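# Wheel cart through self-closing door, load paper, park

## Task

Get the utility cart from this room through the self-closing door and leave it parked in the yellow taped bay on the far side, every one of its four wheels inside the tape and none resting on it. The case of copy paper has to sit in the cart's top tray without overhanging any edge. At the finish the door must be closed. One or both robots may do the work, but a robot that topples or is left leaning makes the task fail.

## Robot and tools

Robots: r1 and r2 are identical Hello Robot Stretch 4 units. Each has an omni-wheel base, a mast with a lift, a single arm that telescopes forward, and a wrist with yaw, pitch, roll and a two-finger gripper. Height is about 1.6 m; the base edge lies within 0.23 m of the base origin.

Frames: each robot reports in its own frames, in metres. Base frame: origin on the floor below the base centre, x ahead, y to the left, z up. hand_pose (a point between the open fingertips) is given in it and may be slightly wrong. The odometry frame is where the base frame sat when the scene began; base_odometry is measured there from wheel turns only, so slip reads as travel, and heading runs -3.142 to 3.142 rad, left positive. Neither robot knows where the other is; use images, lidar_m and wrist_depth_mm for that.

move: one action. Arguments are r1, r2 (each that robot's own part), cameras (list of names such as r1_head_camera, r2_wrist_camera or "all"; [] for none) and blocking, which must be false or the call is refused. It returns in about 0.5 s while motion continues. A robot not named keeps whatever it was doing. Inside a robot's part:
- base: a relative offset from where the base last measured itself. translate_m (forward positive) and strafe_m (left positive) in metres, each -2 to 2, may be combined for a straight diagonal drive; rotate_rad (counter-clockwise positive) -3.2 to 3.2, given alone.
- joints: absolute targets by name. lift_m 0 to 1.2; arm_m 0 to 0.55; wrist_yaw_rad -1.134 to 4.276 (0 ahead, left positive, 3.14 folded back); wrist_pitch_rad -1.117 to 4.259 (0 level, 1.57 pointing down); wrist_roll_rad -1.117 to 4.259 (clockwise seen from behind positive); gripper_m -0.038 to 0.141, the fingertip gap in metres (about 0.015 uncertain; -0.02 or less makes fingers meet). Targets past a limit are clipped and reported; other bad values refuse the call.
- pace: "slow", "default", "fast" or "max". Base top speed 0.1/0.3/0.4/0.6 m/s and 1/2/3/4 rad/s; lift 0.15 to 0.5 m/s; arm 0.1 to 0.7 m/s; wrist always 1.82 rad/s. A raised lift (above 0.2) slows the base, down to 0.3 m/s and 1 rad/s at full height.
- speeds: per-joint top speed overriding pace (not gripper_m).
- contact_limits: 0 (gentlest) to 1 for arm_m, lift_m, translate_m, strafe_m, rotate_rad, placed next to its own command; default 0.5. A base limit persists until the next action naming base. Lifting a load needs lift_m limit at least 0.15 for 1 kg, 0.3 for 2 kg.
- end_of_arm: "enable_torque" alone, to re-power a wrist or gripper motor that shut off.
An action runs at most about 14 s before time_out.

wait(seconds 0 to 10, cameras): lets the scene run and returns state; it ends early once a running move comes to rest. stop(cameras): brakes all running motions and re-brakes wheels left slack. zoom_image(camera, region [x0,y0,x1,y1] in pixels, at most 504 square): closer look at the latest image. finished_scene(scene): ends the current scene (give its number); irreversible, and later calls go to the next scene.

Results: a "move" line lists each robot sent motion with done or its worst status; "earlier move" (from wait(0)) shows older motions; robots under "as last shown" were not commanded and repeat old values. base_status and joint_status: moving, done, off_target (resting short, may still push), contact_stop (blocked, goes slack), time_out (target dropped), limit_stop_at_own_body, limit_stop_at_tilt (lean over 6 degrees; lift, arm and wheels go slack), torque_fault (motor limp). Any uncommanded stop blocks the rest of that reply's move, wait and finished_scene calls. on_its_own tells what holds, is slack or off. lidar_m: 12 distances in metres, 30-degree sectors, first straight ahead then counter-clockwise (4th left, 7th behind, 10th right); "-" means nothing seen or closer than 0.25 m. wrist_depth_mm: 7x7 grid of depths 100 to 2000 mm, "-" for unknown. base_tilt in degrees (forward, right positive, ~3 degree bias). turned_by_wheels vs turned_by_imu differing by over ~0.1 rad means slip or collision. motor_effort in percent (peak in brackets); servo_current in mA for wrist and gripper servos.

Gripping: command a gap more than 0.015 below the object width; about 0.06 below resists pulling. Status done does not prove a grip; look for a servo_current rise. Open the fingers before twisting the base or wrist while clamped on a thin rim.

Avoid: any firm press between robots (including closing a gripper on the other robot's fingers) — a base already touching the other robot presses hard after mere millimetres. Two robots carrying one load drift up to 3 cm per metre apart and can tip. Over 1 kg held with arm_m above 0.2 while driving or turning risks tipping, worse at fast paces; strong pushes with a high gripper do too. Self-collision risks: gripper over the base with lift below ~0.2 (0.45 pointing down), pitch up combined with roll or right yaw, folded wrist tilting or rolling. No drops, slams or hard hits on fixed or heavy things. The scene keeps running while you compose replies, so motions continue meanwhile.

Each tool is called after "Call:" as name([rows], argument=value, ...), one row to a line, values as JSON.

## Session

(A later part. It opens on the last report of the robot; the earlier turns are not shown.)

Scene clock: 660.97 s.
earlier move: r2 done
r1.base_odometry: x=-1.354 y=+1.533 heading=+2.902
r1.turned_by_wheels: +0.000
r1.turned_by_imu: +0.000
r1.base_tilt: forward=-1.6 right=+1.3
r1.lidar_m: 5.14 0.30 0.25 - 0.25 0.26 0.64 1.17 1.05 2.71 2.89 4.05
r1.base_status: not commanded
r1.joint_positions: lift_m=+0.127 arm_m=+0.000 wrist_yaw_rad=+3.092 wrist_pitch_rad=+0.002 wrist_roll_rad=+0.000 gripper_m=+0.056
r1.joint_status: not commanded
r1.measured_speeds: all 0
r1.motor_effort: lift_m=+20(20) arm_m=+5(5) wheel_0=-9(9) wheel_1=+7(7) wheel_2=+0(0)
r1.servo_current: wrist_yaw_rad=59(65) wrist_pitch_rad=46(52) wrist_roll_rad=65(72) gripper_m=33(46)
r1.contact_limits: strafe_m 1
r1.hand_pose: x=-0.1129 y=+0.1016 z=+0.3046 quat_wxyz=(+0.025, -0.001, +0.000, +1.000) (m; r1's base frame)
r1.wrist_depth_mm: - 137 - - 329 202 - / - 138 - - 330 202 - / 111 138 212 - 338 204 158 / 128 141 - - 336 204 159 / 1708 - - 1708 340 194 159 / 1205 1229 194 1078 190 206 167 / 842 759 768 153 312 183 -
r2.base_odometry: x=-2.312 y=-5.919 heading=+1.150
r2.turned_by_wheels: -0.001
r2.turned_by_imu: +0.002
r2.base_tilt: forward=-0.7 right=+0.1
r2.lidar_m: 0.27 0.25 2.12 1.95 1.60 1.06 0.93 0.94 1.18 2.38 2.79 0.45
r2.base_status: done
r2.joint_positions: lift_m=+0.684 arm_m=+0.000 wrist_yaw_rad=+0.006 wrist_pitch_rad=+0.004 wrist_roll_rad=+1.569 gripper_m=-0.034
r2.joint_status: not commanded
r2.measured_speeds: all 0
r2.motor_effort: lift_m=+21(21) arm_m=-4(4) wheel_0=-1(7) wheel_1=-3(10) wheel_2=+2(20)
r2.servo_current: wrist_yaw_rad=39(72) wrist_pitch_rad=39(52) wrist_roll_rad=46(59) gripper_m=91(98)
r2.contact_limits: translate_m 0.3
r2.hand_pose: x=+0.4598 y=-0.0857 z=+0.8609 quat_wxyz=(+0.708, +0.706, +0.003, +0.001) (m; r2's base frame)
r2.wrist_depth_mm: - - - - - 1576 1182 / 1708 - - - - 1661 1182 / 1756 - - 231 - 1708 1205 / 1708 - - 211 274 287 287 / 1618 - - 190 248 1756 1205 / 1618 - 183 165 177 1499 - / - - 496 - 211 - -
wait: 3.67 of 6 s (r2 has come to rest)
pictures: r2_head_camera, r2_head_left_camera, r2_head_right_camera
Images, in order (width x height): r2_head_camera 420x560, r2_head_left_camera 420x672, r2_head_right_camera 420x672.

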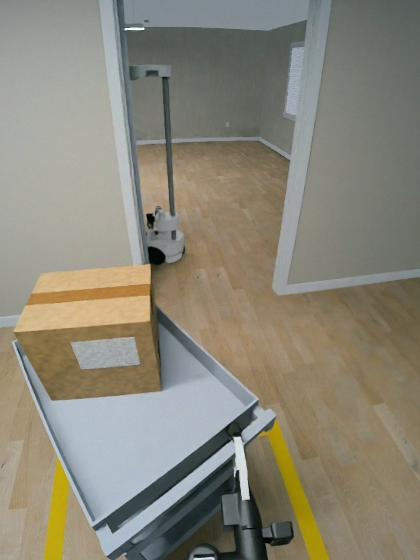

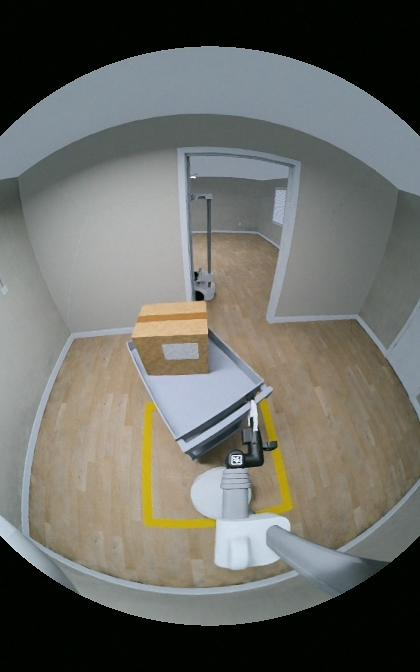

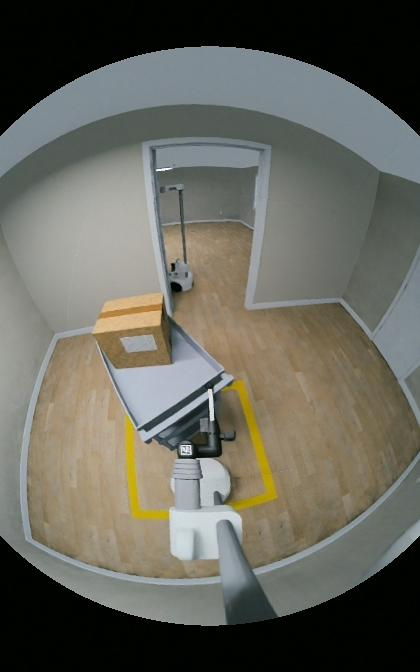

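Call:
move(blocking=false, r2={"base":{"translate_m":-0.5,"strafe_m":-0.02},"pace":"slow","contact_limits":{"translate_m":0.3}}, r1={"base":{"translate_m":0.7,"strafe_m":-0.25},"pace":"slow"})

Call:
wait(seconds=7)

Call:
wait(seconds=5, cameras=["r2_head_left_camera","r2_head_camera","r2_head_right_camera","r1_head_left_camera"])

Scene clock: 675.40 s.
move: r1 moving; r2 moving
r1.base_odometry: x=-1.365 y=+1.540 heading=+2.902
r1.turned_by_wheels: +0.000
r1.turned_by_imu: +0.000
r1.base_tilt: forward=-1.6 right=+1.3
r1.lidar_m: 5.10 0.31 0.25 - 0.25 0.25 0.62 1.16 1.08 2.71 2.88 4.03
r1.base_status: translate_m moving; strafe_m moving
r1.joint_positions: lift_m=+0.127 arm_m=+0.000 wrist_yaw_rad=+3.092 wrist_pitch_rad=+0.002 wrist_roll_rad=+0.000 gripper_m=+0.056
r1.joint_status: not commanded
r1.measured_speeds: translate_m=+0.048 strafe_m=-0.018 rotate_rad=-0.003 lift_m=+0.000 arm_m=+0.000 wrist_yaw_rad=+0.000 wrist_pitch_rad=+0.000 wrist_roll_rad=+0.000
r1.motor_effort: lift_m=+20(20) arm_m=+5(5) wheel_0=+4(8) wheel_1=+8(10) wheel_2=-6(7)
r1.servo_current: wrist_yaw_rad=52(59) wrist_pitch_rad=39(46) wrist_roll_rad=46(59) gripper_m=39(46)
r1.hand_pose: x=-0.1129 y=+0.1016 z=+0.3046 quat_wxyz=(+0.025, -0.001, +0.000, +1.000) (m; r1's base frame)
r1.wrist_depth_mm: - 137 - - 330 202 - / - 137 - 1921 338 203 - / 111 138 211 - 340 205 159 / 128 141 - - 340 206 158 / 1661 - - 1756 343 195 159 / 1160 1182 193 1098 191 206 167 / 854 750 750 154 315 183 -
r2.base_odometry: x=-2.317 y=-5.930 heading=+1.150
r2.turned_by_wheels: +0.000
r2.turned_by_imu: +0.000
r2.base_tilt: forward=-0.6 right=+0.0
r2.lidar_m: 0.28 0.26 2.14 1.94 1.58 1.01 0.91 0.94 1.18 2.37 2.80 0.46
r2.base_status: translate_m moving; strafe_m moving
r2.joint_positions: lift_m=+0.684 arm_m=+0.000 wrist_yaw_rad=+0.006 wrist_pitch_rad=+0.004 wrist_roll_rad=+1.569 gripper_m=-0.034
r2.joint_status: not commanded
r2.measured_speeds: translate_m=-0.049 strafe_m=-0.003 rotate_rad=+0.002 lift_m=+0.000 arm_m=+0.000 wrist_yaw_rad=+0.000 wrist_pitch_rad=+0.000 wrist_roll_rad=+0.000
r2.motor_effort: lift_m=+21(21) arm_m=-4(4) wheel_0=-6(6) wheel_1=-8(9) wheel_2=+12(13)
r2.servo_current: wrist_yaw_rad=52(59) wrist_pitch_rad=39(46) wrist_roll_rad=52(52) gripper_m=91(98)
r2.contact_limits: translate_m 0.3
r2.hand_pose: x=+0.4598 y=-0.0857 z=+0.8609 quat_wxyz=(+0.708, +0.706, +0.003, +0.001) (m; r2's base frame)
r2.wrist_depth_mm: - - - - - 1576 1138 / 1756 - - - - 1708 1182 / 1661 - - 229 - 1756 1182 / 1708 - - 210 273 286 283 / 1708 - - 189 247 1756 1205 / 1618 - 180 166 178 - - / - - 488 - 211 122 -
pictures: none

Scene clock: 681.20 s.
earlier move: r1 moving; r2 done
r1.base_odometry: x=-1.841 y=+1.853 heading=+2.902
r1.turned_by_wheels: +0.000
r1.turned_by_imu: -0.001
r1.base_tilt: forward=-1.6 right=+1.3
r1.lidar_m: 4.56 2.99 2.25 2.18 1.66 0.27 0.25 1.38 1.83 2.55 2.69 3.74
r1.base_status: translate_m moving; strafe_m moving
r1.joint_positions: lift_m=+0.127 arm_m=+0.000 wrist_yaw_rad=+3.092 wrist_pitch_rad=+0.002 wrist_roll_rad=+0.000 gripper_m=+0.056
r1.joint_status: not commanded
r1.measured_speeds: translate_m=+0.094 strafe_m=-0.036 rotate_rad=-0.005 lift_m=+0.000 arm_m=+0.000 wrist_yaw_rad=+0.000 wrist_pitch_rad=+0.000 wrist_roll_rad=+0.000
r1.motor_effort: lift_m=+20(20) arm_m=+5(5) wheel_0=+4(8) wheel_1=+4(10) wheel_2=-6(8)
r1.servo_current: wrist_yaw_rad=46(78) wrist_pitch_rad=39(59) wrist_roll_rad=33(72) gripper_m=39(52)
r1.hand_pose: x=-0.1129 y=+0.1016 z=+0.3046 quat_wxyz=(+0.025, -0.001, +0.000, +1.000) (m; r1's base frame)
r1.wrist_depth_mm: - 137 343 452 - - - / - 137 342 407 - - - / 112 138 254 449 - - - / 129 142 340 452 - - - / 138 1983 1661 445 - - - / 1060 1229 197 442 188 1160 1118 / 854 750 347 143 788 768 809
r2.base_odometry: x=-2.498 y=-6.383 heading=+1.151
r2.turned_by_wheels: +0.001
r2.turned_by_imu: +0.003
r2.base_tilt: forward=-0.7 right=+0.1
r2.lidar_m: 0.26 0.25 2.08 1.90 0.75 0.48 0.43 0.44 0.55 1.16 2.88 0.45
r2.base_status: done
r2.joint_positions: lift_m=+0.684 arm_m=+0.000 wrist_yaw_rad=+0.006 wrist_pitch_rad=+0.004 wrist_roll_rad=+1.569 gripper_m=-0.034
r2.joint_status: not commanded
r2.measured_speeds: all 0
r2.motor_effort: lift_m=+21(21) arm_m=-4(4) wheel_0=+1(8) wheel_1=-4(9) wheel_2=+9(14)
r2.servo_current: wrist_yaw_rad=65(72) wrist_pitch_rad=46(52) wrist_roll_rad=52(65) gripper_m=91(98)
r2.contact_limits: translate_m 0.3
r2.hand_pose: x=+0.4598 y=-0.0857 z=+0.8609 quat_wxyz=(+0.708, +0.706, +0.003, +0.001) (m; r2's base frame)
r2.wrist_depth_mm: - - - - - 1661 1182 / - - - - - 1756 1205 / - - - 236 - 1708 1182 / - - - 213 279 286 285 / - - - 191 250 1661 1205 / - - 187 166 176 1661 484 / - - 530 - 211 122 -
wait: 5.80 of 7 s (r2 has come to rest)
pictures: none

Scene clock: 683.57 s.
earlier move: r1 done
r1.base_odometry: x=-1.975 y=+1.941 heading=+2.902
r1.turned_by_wheels: +0.000
r1.turned_by_imu: +0.000
r1.base_tilt: forward=-1.6 right=+1.3
r1.lidar_m: 4.42 3.03 2.28 2.22 1.84 1.32 1.05 0.96 2.06 2.52 2.64 3.64
r1.base_status: done
r1.joint_positions: lift_m=+0.127 arm_m=+0.000 wrist_yaw_rad=+3.092 wrist_pitch_rad=+0.002 wrist_roll_rad=+0.000 gripper_m=+0.056
r1.joint_status: not commanded
r1.measured_speeds: all 0
r1.motor_effort: lift_m=+20(20) arm_m=+5(5) wheel_0=+4(8) wheel_1=+2(10) wheel_2=-1(8)
r1.servo_current: wrist_yaw_rad=52(78) wrist_pitch_rad=46(59) wrist_roll_rad=33(72) gripper_m=46(52)
r1.hand_pose: x=-0.1129 y=+0.1016 z=+0.3046 quat_wxyz=(+0.025, -0.001, +0.000, +1.000) (m; r1's base frame)
r1.wrist_depth_mm: - 137 - - - - - / - 138 - - - - - / 112 138 213 - - - - / 129 142 244 - - - - / - - - - - - - / 1078 1008 190 1182 187 1160 1160 / 866 759 741 788 798 768 809
r2.base_odometry: x=-2.498 y=-6.383 heading=+1.151
r2.turned_by_wheels: +0.000
r2.turned_by_imu: +0.000
r2.base_tilt: forward=-0.7 right=+0.0
r2.lidar_m: 0.28 0.25 2.08 1.91 0.77 0.48 0.43 0.45 0.56 1.15 2.87 0.49
r2.base_status: done
r2.joint_positions: lift_m=+0.684 arm_m=+0.000 wrist_yaw_rad=+0.006 wrist_pitch_rad=+0.004 wrist_roll_rad=+1.569 gripper_m=-0.034
r2.joint_status: not commanded
r2.measured_speeds: all 0
r2.motor_effort: lift_m=+21(21) arm_m=-4(4) wheel_0=+1(8) wheel_1=-4(9) wheel_2=+9(14)
r2.servo_current: wrist_yaw_rad=52(72) wrist_pitch_rad=46(52) wrist_roll_rad=46(65) gripper_m=85(98)
r2.contact_limits: translate_m 0.3
r2.hand_pose: x=+0.4598 y=-0.0857 z=+0.8609 quat_wxyz=(+0.708, +0.706, +0.003, +0.001) (m; r2's base frame)
r2.wrist_depth_mm: - - - - - 1756 1205 / - - - - - 1661 1182 / - - - 236 - 1756 1182 / - - - 213 278 286 285 / - - - 191 249 1618 1205 / - - 187 166 176 1618 488 / - - 530 - 210 122 -
wait: 2.37 of 5 s (r1 has come to rest)
pictures: r1_head_left_camera, r2_head_camera, r2_head_left_camera, r2_head_right_camera
Images, in order (width x height): r1_head_left_camera 420x672, r2_head_camera 420x560, r2_head_left_camera 420x672, r2_head_right_camera 420x672.

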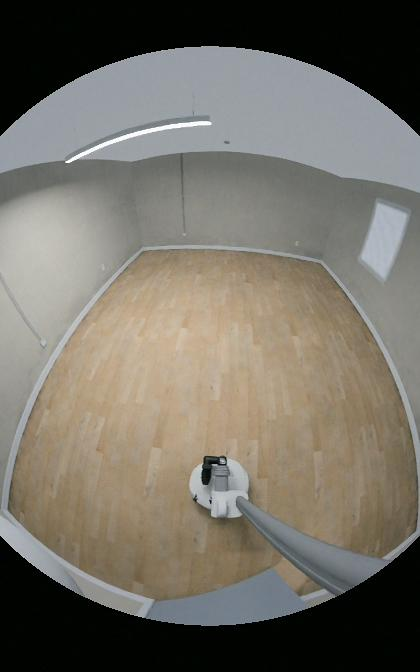

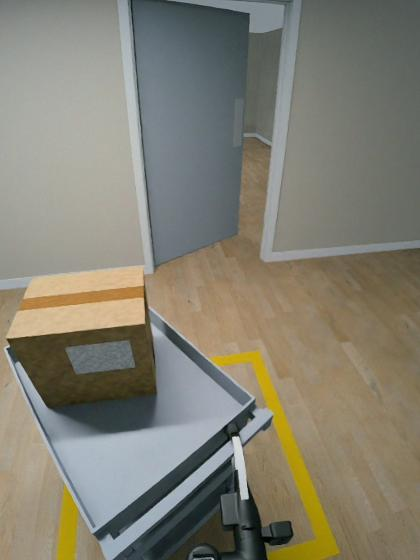

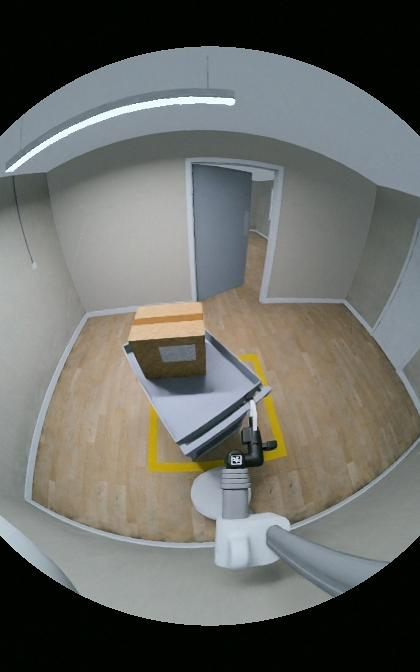

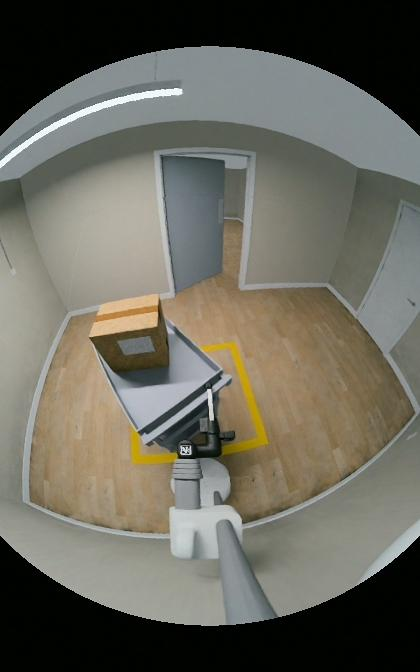

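Call:
move(blocking=false, r2={"base":{"strafe_m":0.85},"pace":"slow","contact_limits":{"strafe_m":0.3}})

Call:
wait(seconds=10, cameras=["r2_head_left_camera","r2_head_camera"])

Scene clock: 705.37 s.
move: r2 moving
r1: as last shown
r1.lidar_m: 4.42 3.04 2.31 2.22 1.82 1.38 1.32 1.41 2.05 2.51 2.65 3.66
r1.motor_effort: lift_m=+20(20) arm_m=+5(5) wheel_0=+4(5) wheel_1=+1(2) wheel_2=-1(1)
r1.servo_current: wrist_yaw_rad=39(52) wrist_pitch_rad=39(46) wrist_roll_rad=59(72) gripper_m=33(39)
r1.wrist_depth_mm: - 137 - - - - - / - 137 - - - - - / 112 138 213 - - - - / 129 142 244 - - - - / - - - - - - - / 1182 1229 194 1205 187 1160 1138 / 842 750 759 798 788 778 809
r2.base_odometry: x=-2.511 y=-6.377 heading=+1.151
r2.turned_by_wheels: +0.000
r2.turned_by_imu: +0.001
r2.base_tilt: forward=-0.7 right=+0.1
r2.lidar_m: 0.26 0.25 2.05 1.87 0.75 0.48 0.42 0.44 0.56 1.15 2.89 0.50
r2.base_status: strafe_m moving
r2.joint_positions: lift_m=+0.684 arm_m=+0.000 wrist_yaw_rad=+0.002 wrist_pitch_rad=+0.004 wrist_roll_rad=+1.569 gripper_m=-0.034
r2.joint_status: not commanded
r2.measured_speeds: translate_m=+0.000 strafe_m=+0.057 rotate_rad=+0.000 lift_m=+0.000 arm_m=+0.000 wrist_yaw_rad=-0.028 wrist_pitch_rad=+0.000 wrist_roll_rad=+0.000
r2.motor_effort: lift_m=+21(21) arm_m=-4(4) wheel_0=-6(9) wheel_1=+9(9) wheel_2=+0(7)
r2.servo_current: wrist_yaw_rad=39(59) wrist_pitch_rad=46(52) wrist_roll_rad=39(59) gripper_m=85(98)
r2.contact_limits: strafe_m 0.3
r2.hand_pose: x=+0.4595 y=-0.0868 z=+0.8609 quat_wxyz=(+0.708, +0.706, +0.002, -0.001) (m; r2's base frame)
r2.wrist_depth_mm: - - - - - 1708 1182 / - - - - - 1708 1205 / - - - 237 - 1708 1182 / - - - 213 278 286 287 / - - - 190 249 1661 1205 / - - 185 163 173 1618 508 / - - 544 - 208 122 -
pictures: none

Scene clock: 714.53 s.
earlier move: r2 done
r1.base_odometry: x=-1.975 y=+1.941 heading=+2.902
r1.turned_by_wheels: +0.000
r1.turned_by_imu: -0.001
r1.base_tilt: forward=-1.6 right=+1.3
r1.lidar_m: 4.43 3.00 2.29 2.21 1.83 1.38 1.33 1.42 2.07 2.50 2.63 3.69
r1.base_status: not commanded
r1.joint_positions: lift_m=+0.127 arm_m=+0.000 wrist_yaw_rad=+3.092 wrist_pitch_rad=+0.002 wrist_roll_rad=+0.000 gripper_m=+0.056
r1.joint_status: not commanded
r1.measured_speeds: all 0
r1.motor_effort: lift_m=+20(20) arm_m=+5(5) wheel_0=+4(5) wheel_1=+2(2) wheel_2=-1(1)
r1.servo_current: wrist_yaw_rad=52(72) wrist_pitch_rad=46(52) wrist_roll_rad=59(72) gripper_m=39(52)
r1.hand_pose: x=-0.1129 y=+0.1016 z=+0.3046 quat_wxyz=(+0.025, -0.001, +0.000, +1.000) (m; r1's base frame)
r1.wrist_depth_mm: - 137 - - - - - / - 137 - - - - - / 112 138 213 - - - - / 128 142 244 - - - - / - - - - - - - / 1205 1182 194 1182 187 1138 1160 / 854 750 750 798 788 768 809
r2.base_odometry: x=-3.274 y=-6.036 heading=+1.151
r2.turned_by_wheels: +0.000
r2.turned_by_imu: +0.001
r2.base_tilt: forward=-0.7 right=+0.1
r2.lidar_m: 0.25 0.25 0.51 1.05 0.94 0.63 0.56 0.54 0.70 1.42 3.67 0.53
r2.base_status: done
r2.joint_positions: lift_m=+0.684 arm_m=+0.000 wrist_yaw_rad=-0.003 wrist_pitch_rad=+0.004 wrist_roll_rad=+1.569 gripper_m=-0.034
r2.joint_status: not commanded
r2.measured_speeds: all 0
r2.motor_effort: lift_m=+21(21) arm_m=-4(4) wheel_0=-4(18) wheel_1=+4(10) wheel_2=-3(7)
r2.servo_current: wrist_yaw_rad=59(78) wrist_pitch_rad=39(52) wrist_roll_rad=46(59) gripper_m=91(98)
r2.contact_limits: strafe_m 0.3
r2.hand_pose: x=+0.4590 y=-0.0883 z=+0.8609 quat_wxyz=(+0.708, +0.706, +0.000, -0.002) (m; r2's base frame)
r2.wrist_depth_mm: - - - - - 1708 1160 / - - - - - 1661 1182 / - - - - - 1708 1182 / - - - 229 296 1618 1138 / - - - 193 267 1499 1138 / 1921 - 182 162 175 1618 1229 / - - - - 204 1397 496
wait: 9.17 of 10 s (r2 has come to rest)
pictures: r2_head_camera, r2_head_left_camera
Images, in order (width x height): r2_head_camera 420x560, r2_head_left_camera 420x672.

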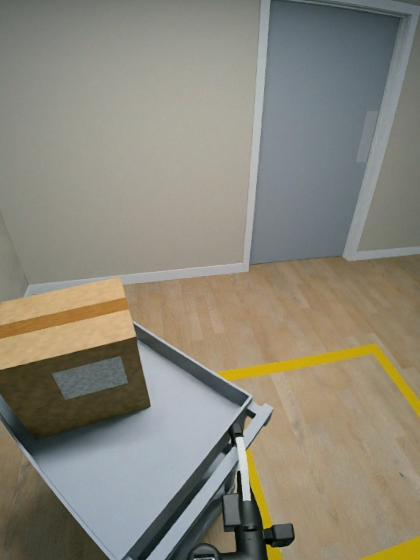

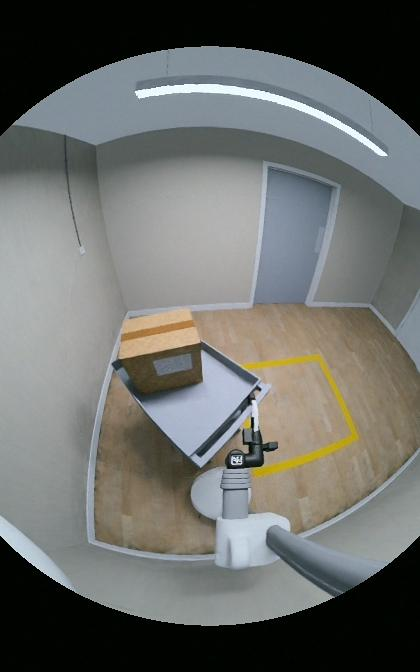

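Call:
move(blocking=false, r2={"base":{"rotate_rad":-0.6},"pace":"slow"})

Call:
wait(seconds=4, cameras=["r2_head_left_camera","r2_head_camera"])

Scene clock: 733.33 s.
move: r2 moving
r1: as last shown
r1.turned_by_imu: +0.000
r1.base_tilt: forward=-1.6 right=+1.2
r1.lidar_m: 4.42 3.04 2.29 2.21 1.83 1.39 1.34 1.43 2.04 2.50 2.65 3.67
r1.motor_effort: lift_m=+20(20) arm_m=+5(5) wheel_0=+4(4) wheel_1=+1(2) wheel_2=-1(1)
r1.servo_current: wrist_yaw_rad=46(59) wrist_pitch_rad=46(46) wrist_roll_rad=52(52) gripper_m=39(46)
r1.wrist_depth_mm: - 137 - - - - - / - 137 - - - - - / 112 138 213 - - - - / 129 142 244 - - - - / - - - - - - - / 1229 1205 194 1182 187 1160 1118 / 854 750 759 809 788 768 809
r2.base_odometry: x=-3.274 y=-6.036 heading=+1.028
r2.turned_by_wheels: -0.123
r2.turned_by_imu: -0.118
r2.base_tilt: forward=-0.6 right=+0.0
r2.lidar_m: 0.25 0.25 0.25 1.07 1.07 0.66 0.56 0.56 0.63 1.15 3.65 0.55
r2.base_status: rotate_rad moving
r2.joint_positions: lift_m=+0.684 arm_m=+0.000 wrist_yaw_rad=+0.019 wrist_pitch_rad=+0.004 wrist_roll_rad=+1.569 gripper_m=-0.034
r2.joint_status: not commanded
r2.measured_speeds: translate_m=-0.001 strafe_m=+0.000 rotate_rad=-0.486 lift_m=+0.000 arm_m=+0.000 wrist_yaw_rad=+0.035 wrist_pitch_rad=+0.000 wrist_roll_rad=+0.000
r2.motor_effort: lift_m=+21(21) arm_m=-4(4) wheel_0=+17(22) wheel_1=+9(10) wheel_2=+17(17)
r2.servo_current: wrist_yaw_rad=91(98) wrist_pitch_rad=39(46) wrist_roll_rad=52(52) gripper_m=85(98)
r2.hand_pose: x=+0.4609 y=-0.0820 z=+0.8609 quat_wxyz=(+0.708, +0.706, +0.008, +0.005) (m; r2's base frame)
r2.wrist_depth_mm: - - - - - 1708 1160 / - - - - - 1708 1182 / - - - - - 1756 1182 / - - - 239 - 1618 1205 / - - - 199 276 293 1078 / 1921 - 185 166 177 1618 1205 / - - - - 207 1397 -
pictures: none

Scene clock: 735.07 s.
earlier move: r2 done
r1.base_odometry: x=-1.975 y=+1.941 heading=+2.902
r1.turned_by_wheels: +0.000
r1.turned_by_imu: +0.000
r1.base_tilt: forward=-1.6 right=+1.3
r1.lidar_m: 4.42 3.06 2.28 2.22 1.87 1.38 1.34 1.42 2.08 2.51 2.64 3.70
r1.base_status: not commanded
r1.joint_positions: lift_m=+0.127 arm_m=+0.000 wrist_yaw_rad=+3.092 wrist_pitch_rad=+0.002 wrist_roll_rad=+0.000 gripper_m=+0.056
r1.joint_status: not commanded
r1.measured_speeds: all 0
r1.motor_effort: lift_m=+20(20) arm_m=+5(5) wheel_0=+4(5) wheel_1=+2(2) wheel_2=-1(1)
r1.servo_current: wrist_yaw_rad=52(65) wrist_pitch_rad=39(46) wrist_roll_rad=59(72) gripper_m=39(46)
r1.hand_pose: x=-0.1129 y=+0.1016 z=+0.3046 quat_wxyz=(+0.025, -0.001, +0.000, +1.000) (m; r1's base frame)
r1.wrist_depth_mm: - 137 - - - - - / - 138 - - - - - / 112 138 213 - - - - / 129 142 244 - - - - / - - - - - - - / 1160 1205 194 1182 187 1182 1118 / 854 741 750 809 788 768 820
r2.base_odometry: x=-3.274 y=-6.037 heading=+0.551
r2.turned_by_wheels: -0.477
r2.turned_by_imu: -0.460
r2.base_tilt: forward=-0.6 right=+0.1
r2.lidar_m: 0.35 0.35 1.98 1.20 1.07 1.07 0.64 0.56 0.55 0.68 1.24 0.45
r2.base_status: done
r2.joint_positions: lift_m=+0.684 arm_m=+0.000 wrist_yaw_rad=+0.006 wrist_pitch_rad=+0.004 wrist_roll_rad=+1.569 gripper_m=-0.034
r2.joint_status: not commanded
r2.measured_speeds: all 0
r2.motor_effort: lift_m=+21(21) arm_m=-4(4) wheel_0=+0(27) wheel_1=+3(18) wheel_2=+3(20)
r2.servo_current: wrist_yaw_rad=46(163) wrist_pitch_rad=46(52) wrist_roll_rad=52(59) gripper_m=91(98)
r2.hand_pose: x=+0.4599 y=-0.0856 z=+0.8609 quat_wxyz=(+0.708, +0.706, +0.004, +0.001) (m; r2's base frame)
r2.wrist_depth_mm: - - - - - 1708 1229 / - - - - - 1756 1138 / - - - 189 247 255 1042 / - - - 182 242 1397 - / - - 580 178 236 - - / - 496 185 172 178 - - / - 1983 462 - 225 - -
wait: 1.73 of 4 s (r2 has come to rest)
pictures: r2_head_camera, r2_head_left_camera
Images, in order (width x height): r2_head_camera 420x560, r2_head_left_camera 420x672.

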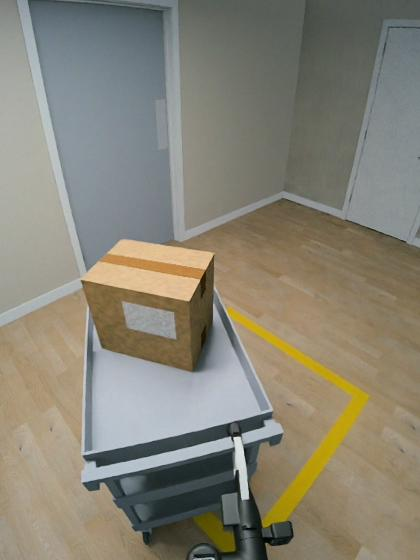

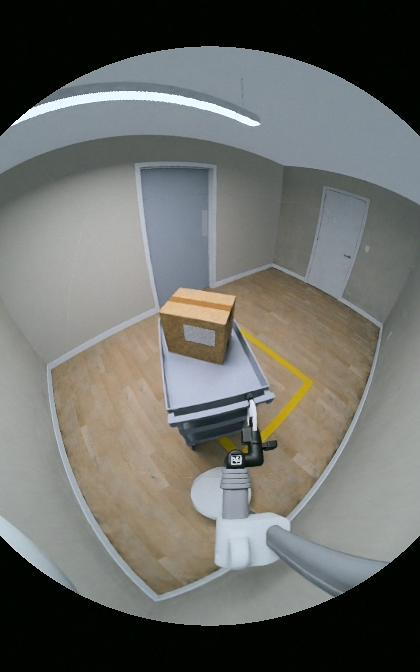

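Call:
move(blocking=false, r2={"base":{"strafe_m":-0.36},"pace":"slow","contact_limits":{"strafe_m":0.3}})

Call:
wait(seconds=6, cameras=["r2_head_left_camera","r2_head_camera"])

Scene clock: 748.57 s.
move: r2 moving
r1: as last shown
r1.lidar_m: 4.42 3.02 2.29 2.22 1.84 1.39 1.34 1.40 2.06 2.51 2.62 3.64
r1.motor_effort: lift_m=+20(20) arm_m=+5(5) wheel_0=+4(4) wheel_1=+1(2) wheel_2=-1(1)
r1.servo_current: wrist_yaw_rad=39(72) wrist_pitch_rad=39(46) wrist_roll_rad=46(52) gripper_m=39(46)
r1.wrist_depth_mm: - 137 - - - - - / - 137 - - - - - / 112 138 213 - - - - / 129 142 245 - - - - / - - - - - - - / 1205 1205 193 1205 187 1138 1138 / 854 759 750 798 788 778 820
r2.base_odometry: x=-3.266 y=-6.049 heading=+0.551
r2.turned_by_wheels: +0.000
r2.turned_by_imu: +0.001
r2.base_tilt: forward=-0.7 right=+0.0
r2.lidar_m: 0.39 0.38 1.99 1.22 1.06 1.07 0.63 0.53 0.54 0.69 1.26 0.44
r2.base_status: strafe_m moving
r2.joint_positions: lift_m=+0.684 arm_m=+0.000 wrist_yaw_rad=+0.005 wrist_pitch_rad=+0.004 wrist_roll_rad=+1.569 gripper_m=-0.034
r2.joint_status: not commanded
r2.measured_speeds: translate_m=+0.000 strafe_m=-0.055 rotate_rad=-0.003 lift_m=+0.000 arm_m=+0.000 wrist_yaw_rad=+0.000 wrist_pitch_rad=+0.000 wrist_roll_rad=+0.000
r2.motor_effort: lift_m=+21(21) arm_m=-4(4) wheel_0=+11(12) wheel_1=-6(8) wheel_2=+0(3)
r2.servo_current: wrist_yaw_rad=52(65) wrist_pitch_rad=39(46) wrist_roll_rad=52(52) gripper_m=91(91)
r2.contact_limits: strafe_m 0.3
r2.hand_pose: x=+0.4598 y=-0.0858 z=+0.8609 quat_wxyz=(+0.708, +0.706, +0.003, +0.001) (m; r2's base frame)
r2.wrist_depth_mm: - - - - - 1661 1205 / - - - - - 1708 1138 / - - - 172 231 237 238 / - - 615 231 232 - - / - - 492 172 232 - - / - - 185 172 179 - - / - - 539 - - - -
pictures: none

Scene clock: 752.83 s.
earlier move: r2 done
r1.base_odometry: x=-1.975 y=+1.941 heading=+2.902
r1.turned_by_wheels: +0.000
r1.turned_by_imu: +0.000
r1.base_tilt: forward=-1.5 right=+1.3
r1.lidar_m: 4.42 3.06 2.26 2.20 1.86 1.37 1.33 1.42 2.03 2.51 2.62 3.65
r1.base_status: not commanded
r1.joint_positions: lift_m=+0.127 arm_m=+0.000 wrist_yaw_rad=+3.092 wrist_pitch_rad=+0.002 wrist_roll_rad=+0.000 gripper_m=+0.056
r1.joint_status: not commanded
r1.measured_speeds: all 0
r1.motor_effort: lift_m=+20(20) arm_m=+5(5) wheel_0=+4(5) wheel_1=+1(2) wheel_2=-1(1)
r1.servo_current: wrist_yaw_rad=33(72) wrist_pitch_rad=33(52) wrist_roll_rad=59(72) gripper_m=39(46)
r1.hand_pose: x=-0.1129 y=+0.1016 z=+0.3046 quat_wxyz=(+0.025, -0.001, +0.000, +1.000) (m; r1's base frame)
r1.wrist_depth_mm: - 137 - - - - - / - 138 - - - - - / 112 138 213 - - - - / 129 142 244 - - - - / - - - - - - - / 1229 1205 194 1182 187 1160 1138 / 854 759 750 798 788 768 820
r2.base_odometry: x=-3.085 y=-6.343 heading=+0.551
r2.turned_by_wheels: +0.000
r2.turned_by_imu: +0.000
r2.base_tilt: forward=-0.7 right=+0.1
r2.lidar_m: 0.34 0.34 2.48 1.51 1.33 0.63 0.37 0.30 0.31 0.38 0.75 0.45
r2.base_status: done
r2.joint_positions: lift_m=+0.684 arm_m=+0.000 wrist_yaw_rad=+0.005 wrist_pitch_rad=+0.004 wrist_roll_rad=+1.569 gripper_m=-0.034
r2.joint_status: not commanded
r2.measured_speeds: all 0
r2.motor_effort: lift_m=+21(21) arm_m=-4(4) wheel_0=+4(15) wheel_1=-4(8) wheel_2=+0(3)
r2.servo_current: wrist_yaw_rad=52(72) wrist_pitch_rad=46(52) wrist_roll_rad=46(59) gripper_m=91(98)
r2.contact_limits: strafe_m 0.3
r2.hand_pose: x=+0.4598 y=-0.0858 z=+0.8609 quat_wxyz=(+0.708, +0.706, +0.003, +0.001) (m; r2's base frame)
r2.wrist_depth_mm: - - - - - 1708 1160 / - - - - - 1756 1182 / - - - 195 255 1537 1138 / - - - 187 250 1499 281 / - - - 180 237 788 - / - - 185 172 178 - - / - - 436 - 220 - -
wait: 4.27 of 6 s (r2 has come to rest)
pictures: r2_head_camera, r2_head_left_camera
Images, in order (width x height): r2_head_camera 420x560, r2_head_left_camera 420x672.

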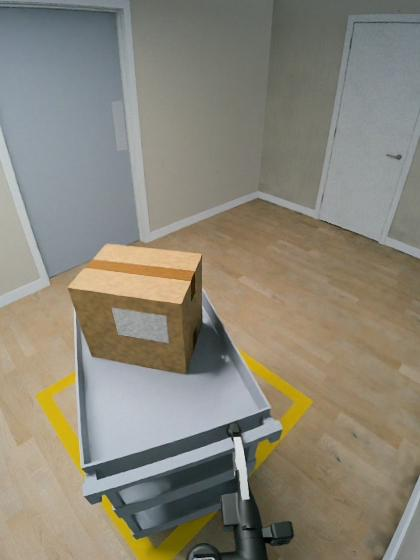

